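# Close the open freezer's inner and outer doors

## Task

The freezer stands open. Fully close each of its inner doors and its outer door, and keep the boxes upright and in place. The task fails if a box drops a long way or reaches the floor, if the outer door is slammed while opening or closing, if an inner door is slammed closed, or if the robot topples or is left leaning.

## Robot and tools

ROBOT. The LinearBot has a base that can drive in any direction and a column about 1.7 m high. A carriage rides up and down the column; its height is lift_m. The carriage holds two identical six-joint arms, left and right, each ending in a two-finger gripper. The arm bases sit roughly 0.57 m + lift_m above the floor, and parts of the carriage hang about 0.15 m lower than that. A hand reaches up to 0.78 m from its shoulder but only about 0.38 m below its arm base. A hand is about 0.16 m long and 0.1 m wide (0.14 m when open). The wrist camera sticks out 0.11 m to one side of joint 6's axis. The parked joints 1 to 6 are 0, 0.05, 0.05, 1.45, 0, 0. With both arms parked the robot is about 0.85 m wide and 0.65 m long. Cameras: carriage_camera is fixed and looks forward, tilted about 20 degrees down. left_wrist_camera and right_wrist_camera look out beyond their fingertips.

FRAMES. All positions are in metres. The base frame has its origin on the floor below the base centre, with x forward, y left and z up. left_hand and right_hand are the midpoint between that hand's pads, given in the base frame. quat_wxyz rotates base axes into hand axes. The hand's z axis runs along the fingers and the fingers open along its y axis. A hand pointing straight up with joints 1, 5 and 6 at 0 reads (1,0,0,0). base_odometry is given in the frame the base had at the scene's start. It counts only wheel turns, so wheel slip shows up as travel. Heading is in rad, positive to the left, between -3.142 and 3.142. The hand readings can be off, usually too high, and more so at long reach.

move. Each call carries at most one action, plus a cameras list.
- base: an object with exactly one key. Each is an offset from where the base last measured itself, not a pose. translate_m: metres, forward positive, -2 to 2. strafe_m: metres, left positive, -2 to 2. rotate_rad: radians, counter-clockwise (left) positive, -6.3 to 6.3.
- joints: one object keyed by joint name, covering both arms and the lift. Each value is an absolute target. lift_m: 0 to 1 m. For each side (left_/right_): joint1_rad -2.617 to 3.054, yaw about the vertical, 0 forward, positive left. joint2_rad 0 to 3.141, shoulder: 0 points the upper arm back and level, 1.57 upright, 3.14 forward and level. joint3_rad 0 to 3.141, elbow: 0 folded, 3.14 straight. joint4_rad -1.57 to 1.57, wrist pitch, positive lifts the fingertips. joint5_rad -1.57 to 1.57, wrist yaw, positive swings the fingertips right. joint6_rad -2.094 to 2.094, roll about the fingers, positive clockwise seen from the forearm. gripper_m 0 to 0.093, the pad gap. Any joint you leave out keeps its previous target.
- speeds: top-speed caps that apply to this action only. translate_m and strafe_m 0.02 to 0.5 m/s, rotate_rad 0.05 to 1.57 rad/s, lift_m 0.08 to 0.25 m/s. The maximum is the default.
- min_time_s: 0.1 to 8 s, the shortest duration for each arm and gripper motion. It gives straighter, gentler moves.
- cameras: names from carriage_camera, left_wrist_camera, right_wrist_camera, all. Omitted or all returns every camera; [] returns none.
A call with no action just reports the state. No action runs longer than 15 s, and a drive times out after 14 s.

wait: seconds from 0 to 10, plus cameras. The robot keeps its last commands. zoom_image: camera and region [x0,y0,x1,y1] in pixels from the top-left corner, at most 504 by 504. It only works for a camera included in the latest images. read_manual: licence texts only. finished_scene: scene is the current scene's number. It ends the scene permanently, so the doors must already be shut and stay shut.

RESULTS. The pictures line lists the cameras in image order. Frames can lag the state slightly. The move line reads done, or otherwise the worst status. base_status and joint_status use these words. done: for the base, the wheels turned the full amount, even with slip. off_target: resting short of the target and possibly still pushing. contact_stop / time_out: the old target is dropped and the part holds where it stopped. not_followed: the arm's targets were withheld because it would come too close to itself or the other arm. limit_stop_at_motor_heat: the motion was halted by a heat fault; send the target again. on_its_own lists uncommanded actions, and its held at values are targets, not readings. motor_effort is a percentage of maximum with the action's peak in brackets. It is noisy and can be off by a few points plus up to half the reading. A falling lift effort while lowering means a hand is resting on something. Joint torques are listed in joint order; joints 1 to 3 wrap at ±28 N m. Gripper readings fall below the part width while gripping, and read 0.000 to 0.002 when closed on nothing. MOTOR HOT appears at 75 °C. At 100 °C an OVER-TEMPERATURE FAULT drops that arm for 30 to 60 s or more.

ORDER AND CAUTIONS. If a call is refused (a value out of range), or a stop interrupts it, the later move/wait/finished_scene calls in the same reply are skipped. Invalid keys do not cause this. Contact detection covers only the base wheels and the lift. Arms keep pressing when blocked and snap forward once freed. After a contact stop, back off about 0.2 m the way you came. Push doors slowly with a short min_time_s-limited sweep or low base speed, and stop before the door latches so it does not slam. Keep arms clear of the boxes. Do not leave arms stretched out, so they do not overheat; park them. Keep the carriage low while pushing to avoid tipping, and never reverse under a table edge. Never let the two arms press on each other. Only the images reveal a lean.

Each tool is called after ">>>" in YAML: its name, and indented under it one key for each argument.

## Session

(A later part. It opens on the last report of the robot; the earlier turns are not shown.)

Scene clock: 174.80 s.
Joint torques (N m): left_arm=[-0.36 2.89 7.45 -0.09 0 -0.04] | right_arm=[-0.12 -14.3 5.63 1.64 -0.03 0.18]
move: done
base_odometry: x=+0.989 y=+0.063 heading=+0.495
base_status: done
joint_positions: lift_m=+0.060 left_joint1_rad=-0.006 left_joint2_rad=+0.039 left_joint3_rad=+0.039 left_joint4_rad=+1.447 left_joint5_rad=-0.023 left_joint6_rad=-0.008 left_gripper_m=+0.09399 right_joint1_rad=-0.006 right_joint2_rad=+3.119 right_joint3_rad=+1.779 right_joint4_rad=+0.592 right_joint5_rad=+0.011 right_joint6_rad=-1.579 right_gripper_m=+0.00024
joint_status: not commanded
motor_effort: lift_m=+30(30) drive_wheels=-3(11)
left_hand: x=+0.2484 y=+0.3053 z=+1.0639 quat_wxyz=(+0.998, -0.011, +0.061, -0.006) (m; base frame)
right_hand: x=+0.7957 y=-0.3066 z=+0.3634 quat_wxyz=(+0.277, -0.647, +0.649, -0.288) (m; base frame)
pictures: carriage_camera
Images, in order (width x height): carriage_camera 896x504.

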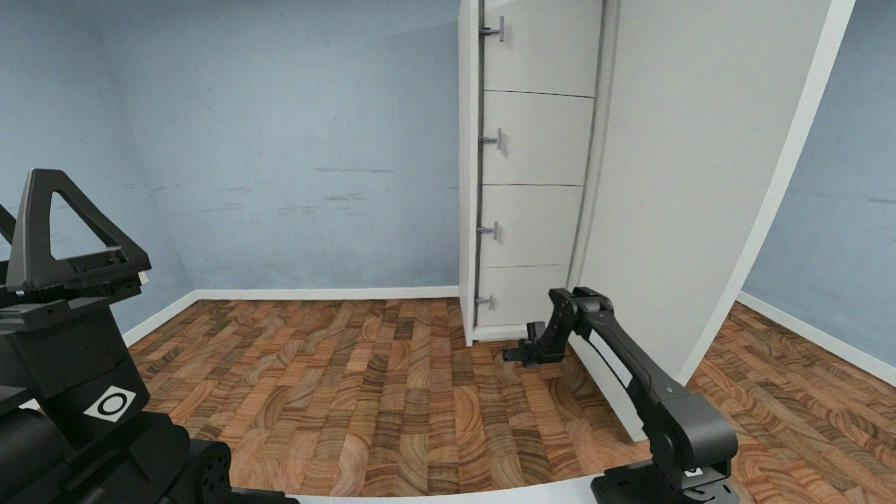

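>>> move:
  base: {"translate_m": -0.36}
  joints: {"lift_m":0.3,"right_joint1_rad":0,"right_joint2_rad":1.57,"right_joint3_rad":1.57,"right_joint4_rad":0,"right_joint5_rad":0,"right_joint6_rad":0}
  min_time_s: 2
  cameras: []

>>> move:
  base: {"strafe_m": -0.68}
  cameras: ["right_wrist_camera"]

>>> move:
  base: {"translate_m": 0.3}
  cameras: ["carriage_camera"]

>>> move:
  base: {"strafe_m": 0.35}
  speeds: {"strafe_m":0.1}
  cameras: ["carriage_camera"]

>>> move:
  base: {"strafe_m": 0.2}
  speeds: {"strafe_m":0.08}
  cameras: ["carriage_camera","right_wrist_camera"]

Scene clock: 180.47 s.
Joint torques (N m): left_arm=[-0.39 2.92 7.38 -0.12 -0.01 -0.03] | right_arm=[-0.08 -8.64 7.43 1.77 0.03 0.14]
move: done
base_odometry: x=+0.672 y=-0.108 heading=+0.495
base_status: done
joint_positions: lift_m=+0.300 left_joint1_rad=-0.006 left_joint2_rad=+0.039 left_joint3_rad=+0.039 left_joint4_rad=+1.449 left_joint5_rad=-0.023 left_joint6_rad=-0.008 left_gripper_m=+0.09399 right_joint1_rad=-0.006 right_joint2_rad=+1.586 right_joint3_rad=+1.574 right_joint4_rad=+0.002 right_joint5_rad=+0.010 right_joint6_rad=-0.010 right_gripper_m=+0.00021
joint_status: all done
motor_effort: lift_m=+29(37) drive_wheels=-3(7)
left_hand: x=+0.2481 y=+0.3053 z=+1.3040 quat_wxyz=(+0.998, -0.011, +0.061, -0.006) (m; base frame)
right_hand: x=+0.7327 y=-0.3062 z=+1.3084 quat_wxyz=(+0.704, +0.002, +0.710, -0.009) (m; base frame)
pictures: none
No camera images: "cameras" was empty.

Scene clock: 184.27 s.
Joint torques (N m): left_arm=[-0.42 2.86 7.41 -0.11 0.03 -0.03] | right_arm=[-0.18 -8.66 7.5 1.77 0.04 0.05]
move: done
base_odometry: x=+0.994 y=-0.707 heading=+0.494
base_status: done
joint_positions: lift_m=+0.300 left_joint1_rad=-0.006 left_joint2_rad=+0.039 left_joint3_rad=+0.039 left_joint4_rad=+1.449 left_joint5_rad=-0.023 left_joint6_rad=-0.008 left_gripper_m=+0.09399 right_joint1_rad=-0.004 right_joint2_rad=+1.586 right_joint3_rad=+1.574 right_joint4_rad=+0.001 right_joint5_rad=+0.009 right_joint6_rad=-0.009 right_gripper_m=+0.00021
joint_status: not commanded
motor_effort: lift_m=+29(29) drive_wheels=-5(9)
left_hand: x=+0.2481 y=+0.3053 z=+1.3040 quat_wxyz=(+0.998, -0.011, +0.061, -0.006) (m; base frame)
right_hand: x=+0.7327 y=-0.3049 z=+1.3082 quat_wxyz=(+0.703, +0.001, +0.711, -0.008) (m; base frame)
pictures: right_wrist_camera
Images, in order (width x height): right_wrist_camera 896x504.

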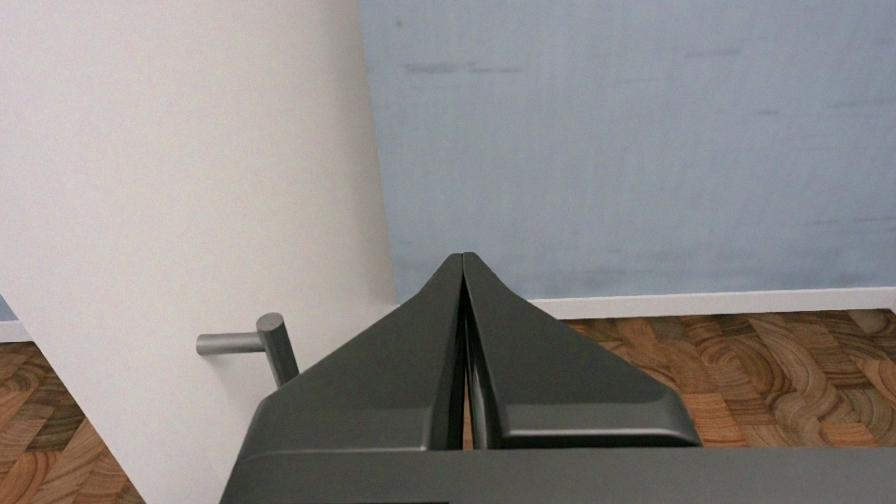

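Scene clock: 186.83 s.
Joint torques (N m): left_arm=[-0.4 3.03 7.61 -0.11 -0.02 -0.03] | right_arm=[-0.25 -8.8 7.57 1.78 0.1 0.06]
move: done
base_odometry: x=+1.259 y=-0.565 heading=+0.493
base_status: done
joint_positions: lift_m=+0.300 left_joint1_rad=-0.006 left_joint2_rad=+0.039 left_joint3_rad=+0.039 left_joint4_rad=+1.448 left_joint5_rad=-0.023 left_joint6_rad=-0.008 left_gripper_m=+0.09399 right_joint1_rad=-0.004 right_joint2_rad=+1.585 right_joint3_rad=+1.572 right_joint4_rad=-0.003 right_joint5_rad=+0.009 right_joint6_rad=-0.009 right_gripper_m=+0.00021
joint_status: not commanded
motor_effort: lift_m=+29(29) drive_wheels=-7(12)
left_hand: x=+0.2482 y=+0.3053 z=+1.3040 quat_wxyz=(+0.998, -0.011, +0.061, -0.006) (m; base frame)
right_hand: x=+0.7326 y=-0.3049 z=+1.3064 quat_wxyz=(+0.701, +0.001, +0.713, -0.008) (m; base frame)
pictures: carriage_camera
Images, in order (width x height): carriage_camera 896x504.

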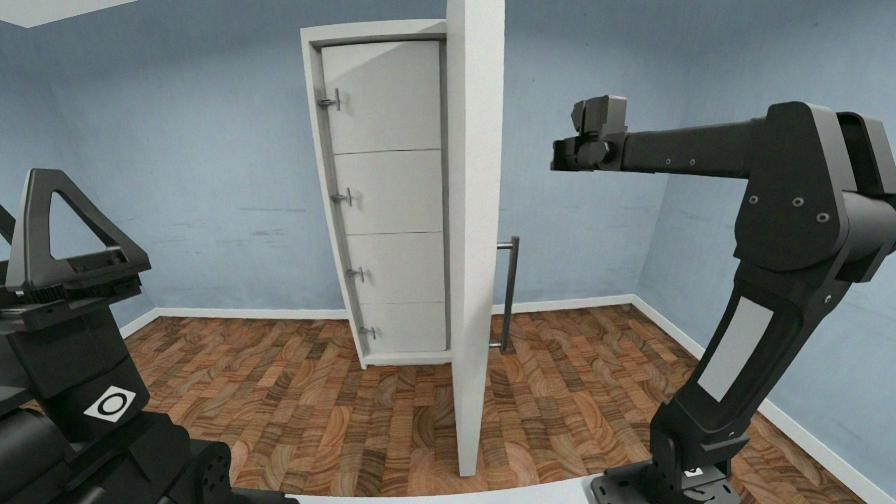

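Scene clock: 191.10 s.
Joint torques (N m): left_arm=[-0.54 2.89 7.42 -0.11 -0.01 -0.03] | right_arm=[0.02 -8.73 7.5 1.82 0.03 0.11]
move: done
base_odometry: x=+1.093 y=-0.256 heading=+0.493
base_status: done
joint_positions: lift_m=+0.300 left_joint1_rad=-0.006 left_joint2_rad=+0.039 left_joint3_rad=+0.039 left_joint4_rad=+1.448 left_joint5_rad=-0.023 left_joint6_rad=-0.008 left_gripper_m=+0.09399 right_joint1_rad=-0.003 right_joint2_rad=+1.585 right_joint3_rad=+1.572 right_joint4_rad=-0.003 right_joint5_rad=+0.009 right_joint6_rad=-0.009 right_gripper_m=+0.00021
joint_status: not commanded
motor_effort: lift_m=+29(29) drive_wheels=-4(7)
left_hand: x=+0.2482 y=+0.3053 z=+1.3040 quat_wxyz=(+0.998, -0.011, +0.061, -0.006) (m; base frame)
right_hand: x=+0.7326 y=-0.3045 z=+1.3063 quat_wxyz=(+0.701, +0.001, +0.713, -0.008) (m; base frame)
pictures: carriage_camera
Images, in order (width x height): carriage_camera 896x504.

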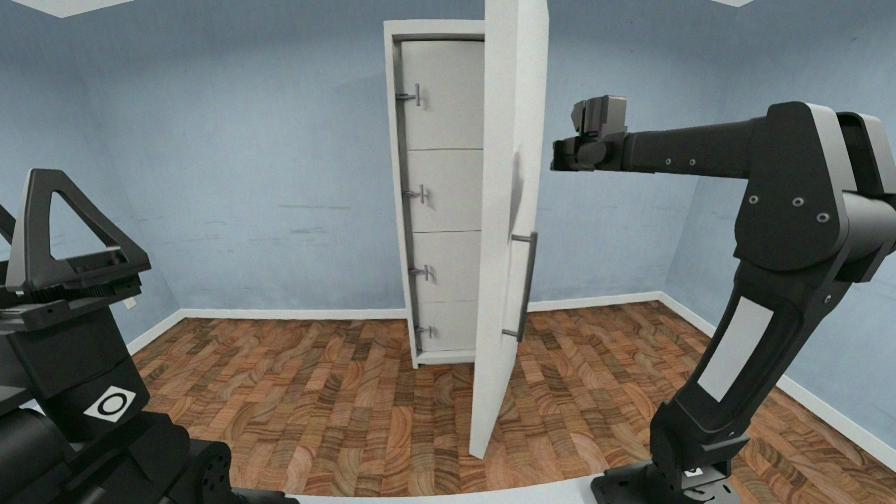

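Scene clock: 194.30 s.
Joint torques (N m): left_arm=[-0.43 2.88 7.39 -0.11 0 -0.03] | right_arm=[-0.32 -8.75 7.68 1.8 -0.01 0.12]
move: done
base_odometry: x=+0.999 y=-0.080 heading=+0.493
base_status: done
joint_positions: lift_m=+0.300 left_joint1_rad=-0.006 left_joint2_rad=+0.039 left_joint3_rad=+0.039 left_joint4_rad=+1.448 left_joint5_rad=-0.023 left_joint6_rad=-0.008 left_gripper_m=+0.09399 right_joint1_rad=+0.000 right_joint2_rad=+1.585 right_joint3_rad=+1.572 right_joint4_rad=-0.004 right_joint5_rad=+0.008 right_joint6_rad=-0.009 right_gripper_m=+0.00021
joint_status: not commanded
motor_effort: lift_m=+29(29) drive_wheels=+0(8)
left_hand: x=+0.2482 y=+0.3053 z=+1.3040 quat_wxyz=(+0.998, -0.011, +0.061, -0.006) (m; base frame)
right_hand: x=+0.7326 y=-0.3028 z=+1.3061 quat_wxyz=(+0.701, -0.001, +0.713, -0.006) (m; base frame)
pictures: carriage_camera, right_wrist_camera
Images, in order (width x height): carriage_camera 896x504, right_wrist_camera 896x504.

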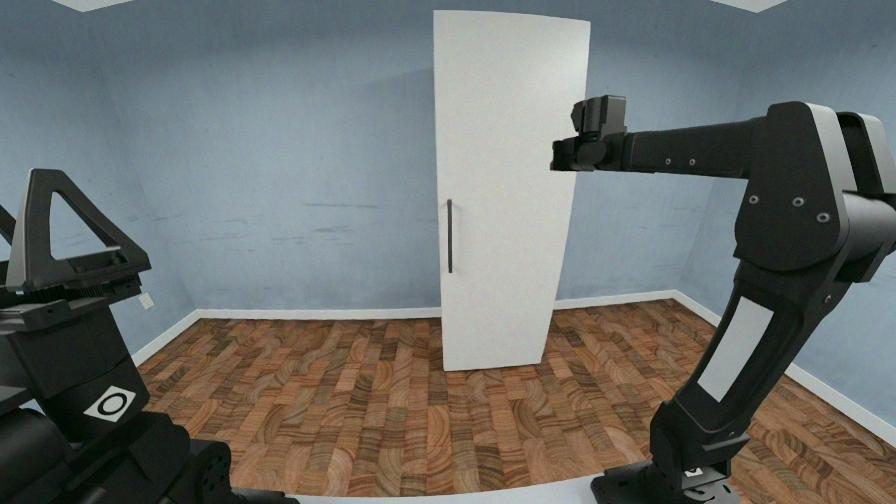

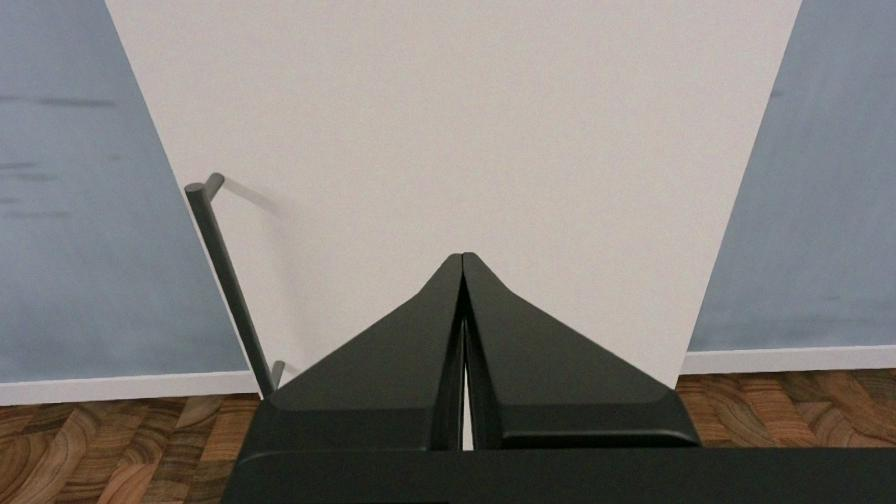

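>>> move:
  base: {"strafe_m": 0.15}
  cameras: []

>>> move:
  base: {"translate_m": 0.33}
  speeds: {"translate_m":0.08}
  cameras: ["carriage_camera"]

>>> move:
  base: {"translate_m": 0.14}
  speeds: {"translate_m":0.04}
  cameras: ["carriage_camera"]

Scene clock: 198.00 s.
Joint torques (N m): left_arm=[-0.28 2.91 7.45 -0.1 -0.01 -0.04] | right_arm=[-0.61 -8.84 7.42 1.77 0 0.1]
move: done
base_odometry: x=+0.928 y=+0.052 heading=+0.492
base_status: done
joint_positions: lift_m=+0.300 left_joint1_rad=-0.006 left_joint2_rad=+0.039 left_joint3_rad=+0.039 left_joint4_rad=+1.448 left_joint5_rad=-0.023 left_joint6_rad=-0.008 left_gripper_m=+0.09399 right_joint1_rad=+0.003 right_joint2_rad=+1.585 right_joint3_rad=+1.572 right_joint4_rad=-0.004 right_joint5_rad=+0.006 right_joint6_rad=-0.009 right_gripper_m=+0.00021
joint_status: not commanded
motor_effort: lift_m=+29(29) drive_wheels=-4(9)
left_hand: x=+0.2482 y=+0.3053 z=+1.3040 quat_wxyz=(+0.998, -0.011, +0.061, -0.006) (m; base frame)
right_hand: x=+0.7326 y=-0.3011 z=+1.3060 quat_wxyz=(+0.701, -0.002, +0.713, -0.004) (m; base frame)
pictures: none
No camera images: "cameras" was empty.

Scene clock: 202.83 s.
Joint torques (N m): left_arm=[-0.39 2.91 7.42 -0.1 -0.02 -0.02] | right_arm=[-0.76 -8.61 7.39 1.79 0.1 0.06]
move: done
base_odometry: x=+1.219 y=+0.209 heading=+0.493
base_status: done
joint_positions: lift_m=+0.300 left_joint1_rad=-0.006 left_joint2_rad=+0.039 left_joint3_rad=+0.039 left_joint4_rad=+1.448 left_joint5_rad=-0.023 left_joint6_rad=-0.008 left_gripper_m=+0.09399 right_joint1_rad=+0.003 right_joint2_rad=+1.585 right_joint3_rad=+1.572 right_joint4_rad=-0.005 right_joint5_rad=+0.006 right_joint6_rad=-0.009 right_gripper_m=+0.00021
joint_status: not commanded
motor_effort: lift_m=+29(29) drive_wheels=+1(10)
left_hand: x=+0.2482 y=+0.3053 z=+1.3040 quat_wxyz=(+0.998, -0.011, +0.061, -0.006) (m; base frame)
right_hand: x=+0.7326 y=-0.3011 z=+1.3058 quat_wxyz=(+0.700, -0.002, +0.714, -0.004) (m; base frame)
pictures: carriage_camera
Images, in order (width x height): carriage_camera 896x504.

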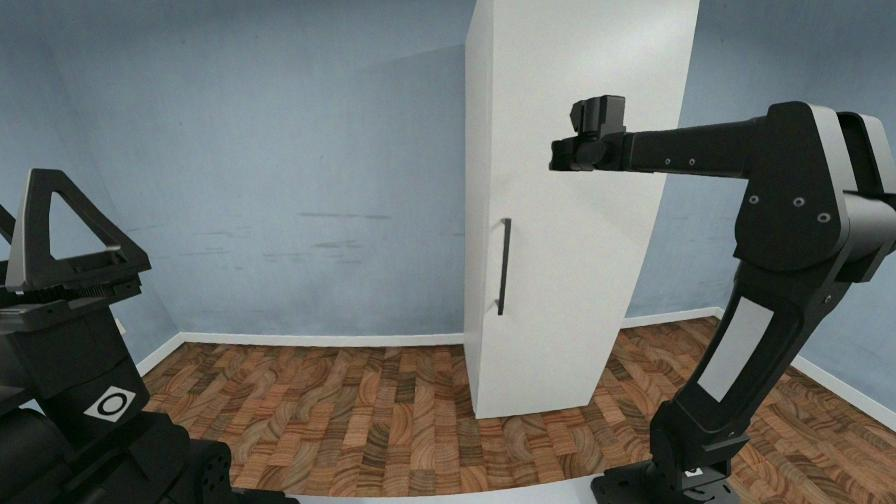

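Scene clock: 206.80 s.
Joint torques (N m): left_arm=[-0.38 2.86 7.41 -0.11 -0.02 -0.03] | right_arm=[-0.83 3.07 8.21 3.82 0.12 0.06]
move: done
base_odometry: x=+1.342 y=+0.275 heading=+0.493
base_status: done
joint_positions: lift_m=+0.300 left_joint1_rad=-0.006 left_joint2_rad=+0.039 left_joint3_rad=+0.039 left_joint4_rad=+1.448 left_joint5_rad=-0.023 left_joint6_rad=-0.008 left_gripper_m=+0.09399 right_joint1_rad=+0.003 right_joint2_rad=+1.475 right_joint3_rad=+1.565 right_joint4_rad=-0.224 right_joint5_rad=+0.006 right_joint6_rad=-0.009 right_gripper_m=+0.00021
joint_status: not commanded
motor_effort: lift_m=+29(29) drive_wheels=+4(8)
left_hand: x=+0.2482 y=+0.3053 z=+1.3040 quat_wxyz=(+0.998, -0.011, +0.061, -0.006) (m; base frame)
right_hand: x=+0.6942 y=-0.3012 z=+1.3013 quat_wxyz=(+0.658, -0.003, +0.753, -0.004) (m; base frame)
pictures: carriage_camera
Images, in order (width x height): carriage_camera 896x504.

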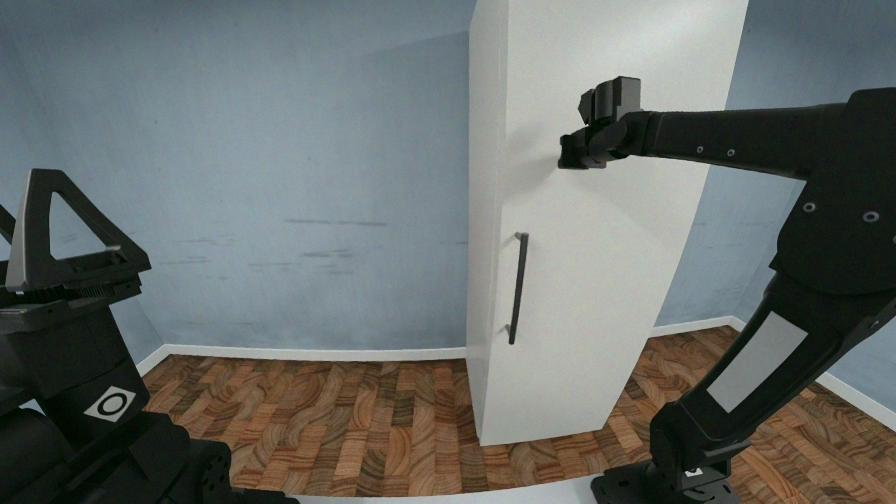

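Press slightly more, then back off and finish.

>>> move:
  base: {"translate_m": 0.015}
  speeds: {"translate_m":0.03}
  cameras: []

>>> move:
  base: {"translate_m": -0.3}
  speeds: {"translate_m":0.2}
  joints: {}
  cameras: ["carriage_camera"]

>>> zoom_image:
  camera: "carriage_camera"
  region: [420, 0, 720, 460]

Scene clock: 208.87 s.
Joint torques (N m): left_arm=[-0.43 2.89 7.46 -0.11 -0.01 -0.03] | right_arm=[-0.65 6.94 8.25 4.44 0.08 0.13]
move: done
base_odometry: x=+1.355 y=+0.282 heading=+0.493
base_status: done
joint_positions: lift_m=+0.300 left_joint1_rad=-0.006 left_joint2_rad=+0.039 left_joint3_rad=+0.039 left_joint4_rad=+1.448 left_joint5_rad=-0.023 left_joint6_rad=-0.008 left_gripper_m=+0.09399 right_joint1_rad=+0.003 right_joint2_rad=+1.440 right_joint3_rad=+1.565 right_joint4_rad=-0.292 right_joint5_rad=+0.006 right_joint6_rad=-0.009 right_gripper_m=+0.00021
joint_status: not commanded
motor_effort: lift_m=+29(29) drive_wheels=+5(12)
left_hand: x=+0.2482 y=+0.3053 z=+1.3040 quat_wxyz=(+0.998, -0.011, +0.061, -0.006) (m; base frame)
right_hand: x=+0.6808 y=-0.3012 z=+1.3004 quat_wxyz=(+0.646, -0.003, +0.764, -0.004) (m; base frame)
pictures: none
No camera images: "cameras" was empty.

"joints" must map at least one joint name to a target

Scaled by 1.096.

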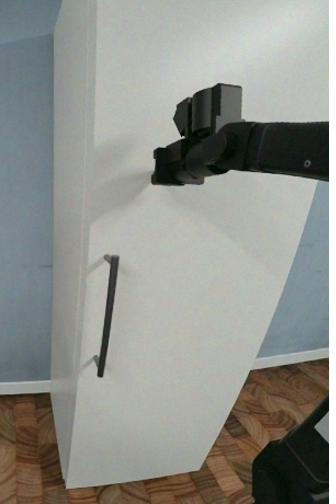

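>>> move:
  base: {"translate_m": -0.25}
  speeds: {"translate_m":0.2}
  cameras: ["carriage_camera"]

>>> finished_scene:
  scene: 2

Scene clock: 212.37 s.
Joint torques (N m): left_arm=[-0.34 2.81 7.39 -0.12 0 -0.02] | right_arm=[-0.8 -7.86 8.12 1.95 0.08 0.07]
move: done
base_odometry: x=+1.134 y=+0.164 heading=+0.493
base_status: done
joint_positions: lift_m=+0.300 left_joint1_rad=-0.006 left_joint2_rad=+0.039 left_joint3_rad=+0.039 left_joint4_rad=+1.448 left_joint5_rad=-0.023 left_joint6_rad=-0.008 left_gripper_m=+0.09399 right_joint1_rad=+0.002 right_joint2_rad=+1.577 right_joint3_rad=+1.565 right_joint4_rad=-0.019 right_joint5_rad=+0.006 right_joint6_rad=-0.009 right_gripper_m=+0.00021
joint_status: not commanded
motor_effort: lift_m=+29(29) drive_wheels=-2(11)
left_hand: x=+0.2482 y=+0.3053 z=+1.3040 quat_wxyz=(+0.998, -0.011, +0.061, -0.006) (m; base frame)
right_hand: x=+0.7302 y=-0.3015 z=+1.3030 quat_wxyz=(+0.696, -0.002, +0.718, -0.004) (m; base frame)
pictures: carriage_camera
Images, in order (width x height): carriage_camera 896x504.

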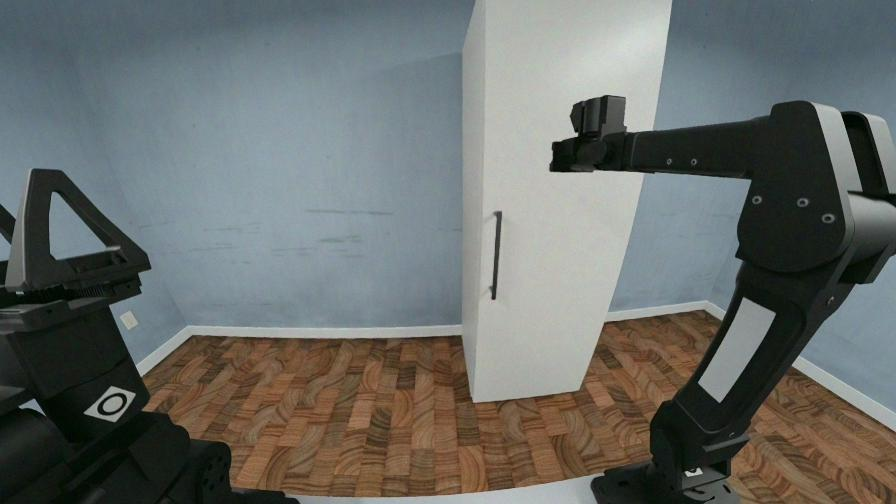

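The scene is finished: the task was done.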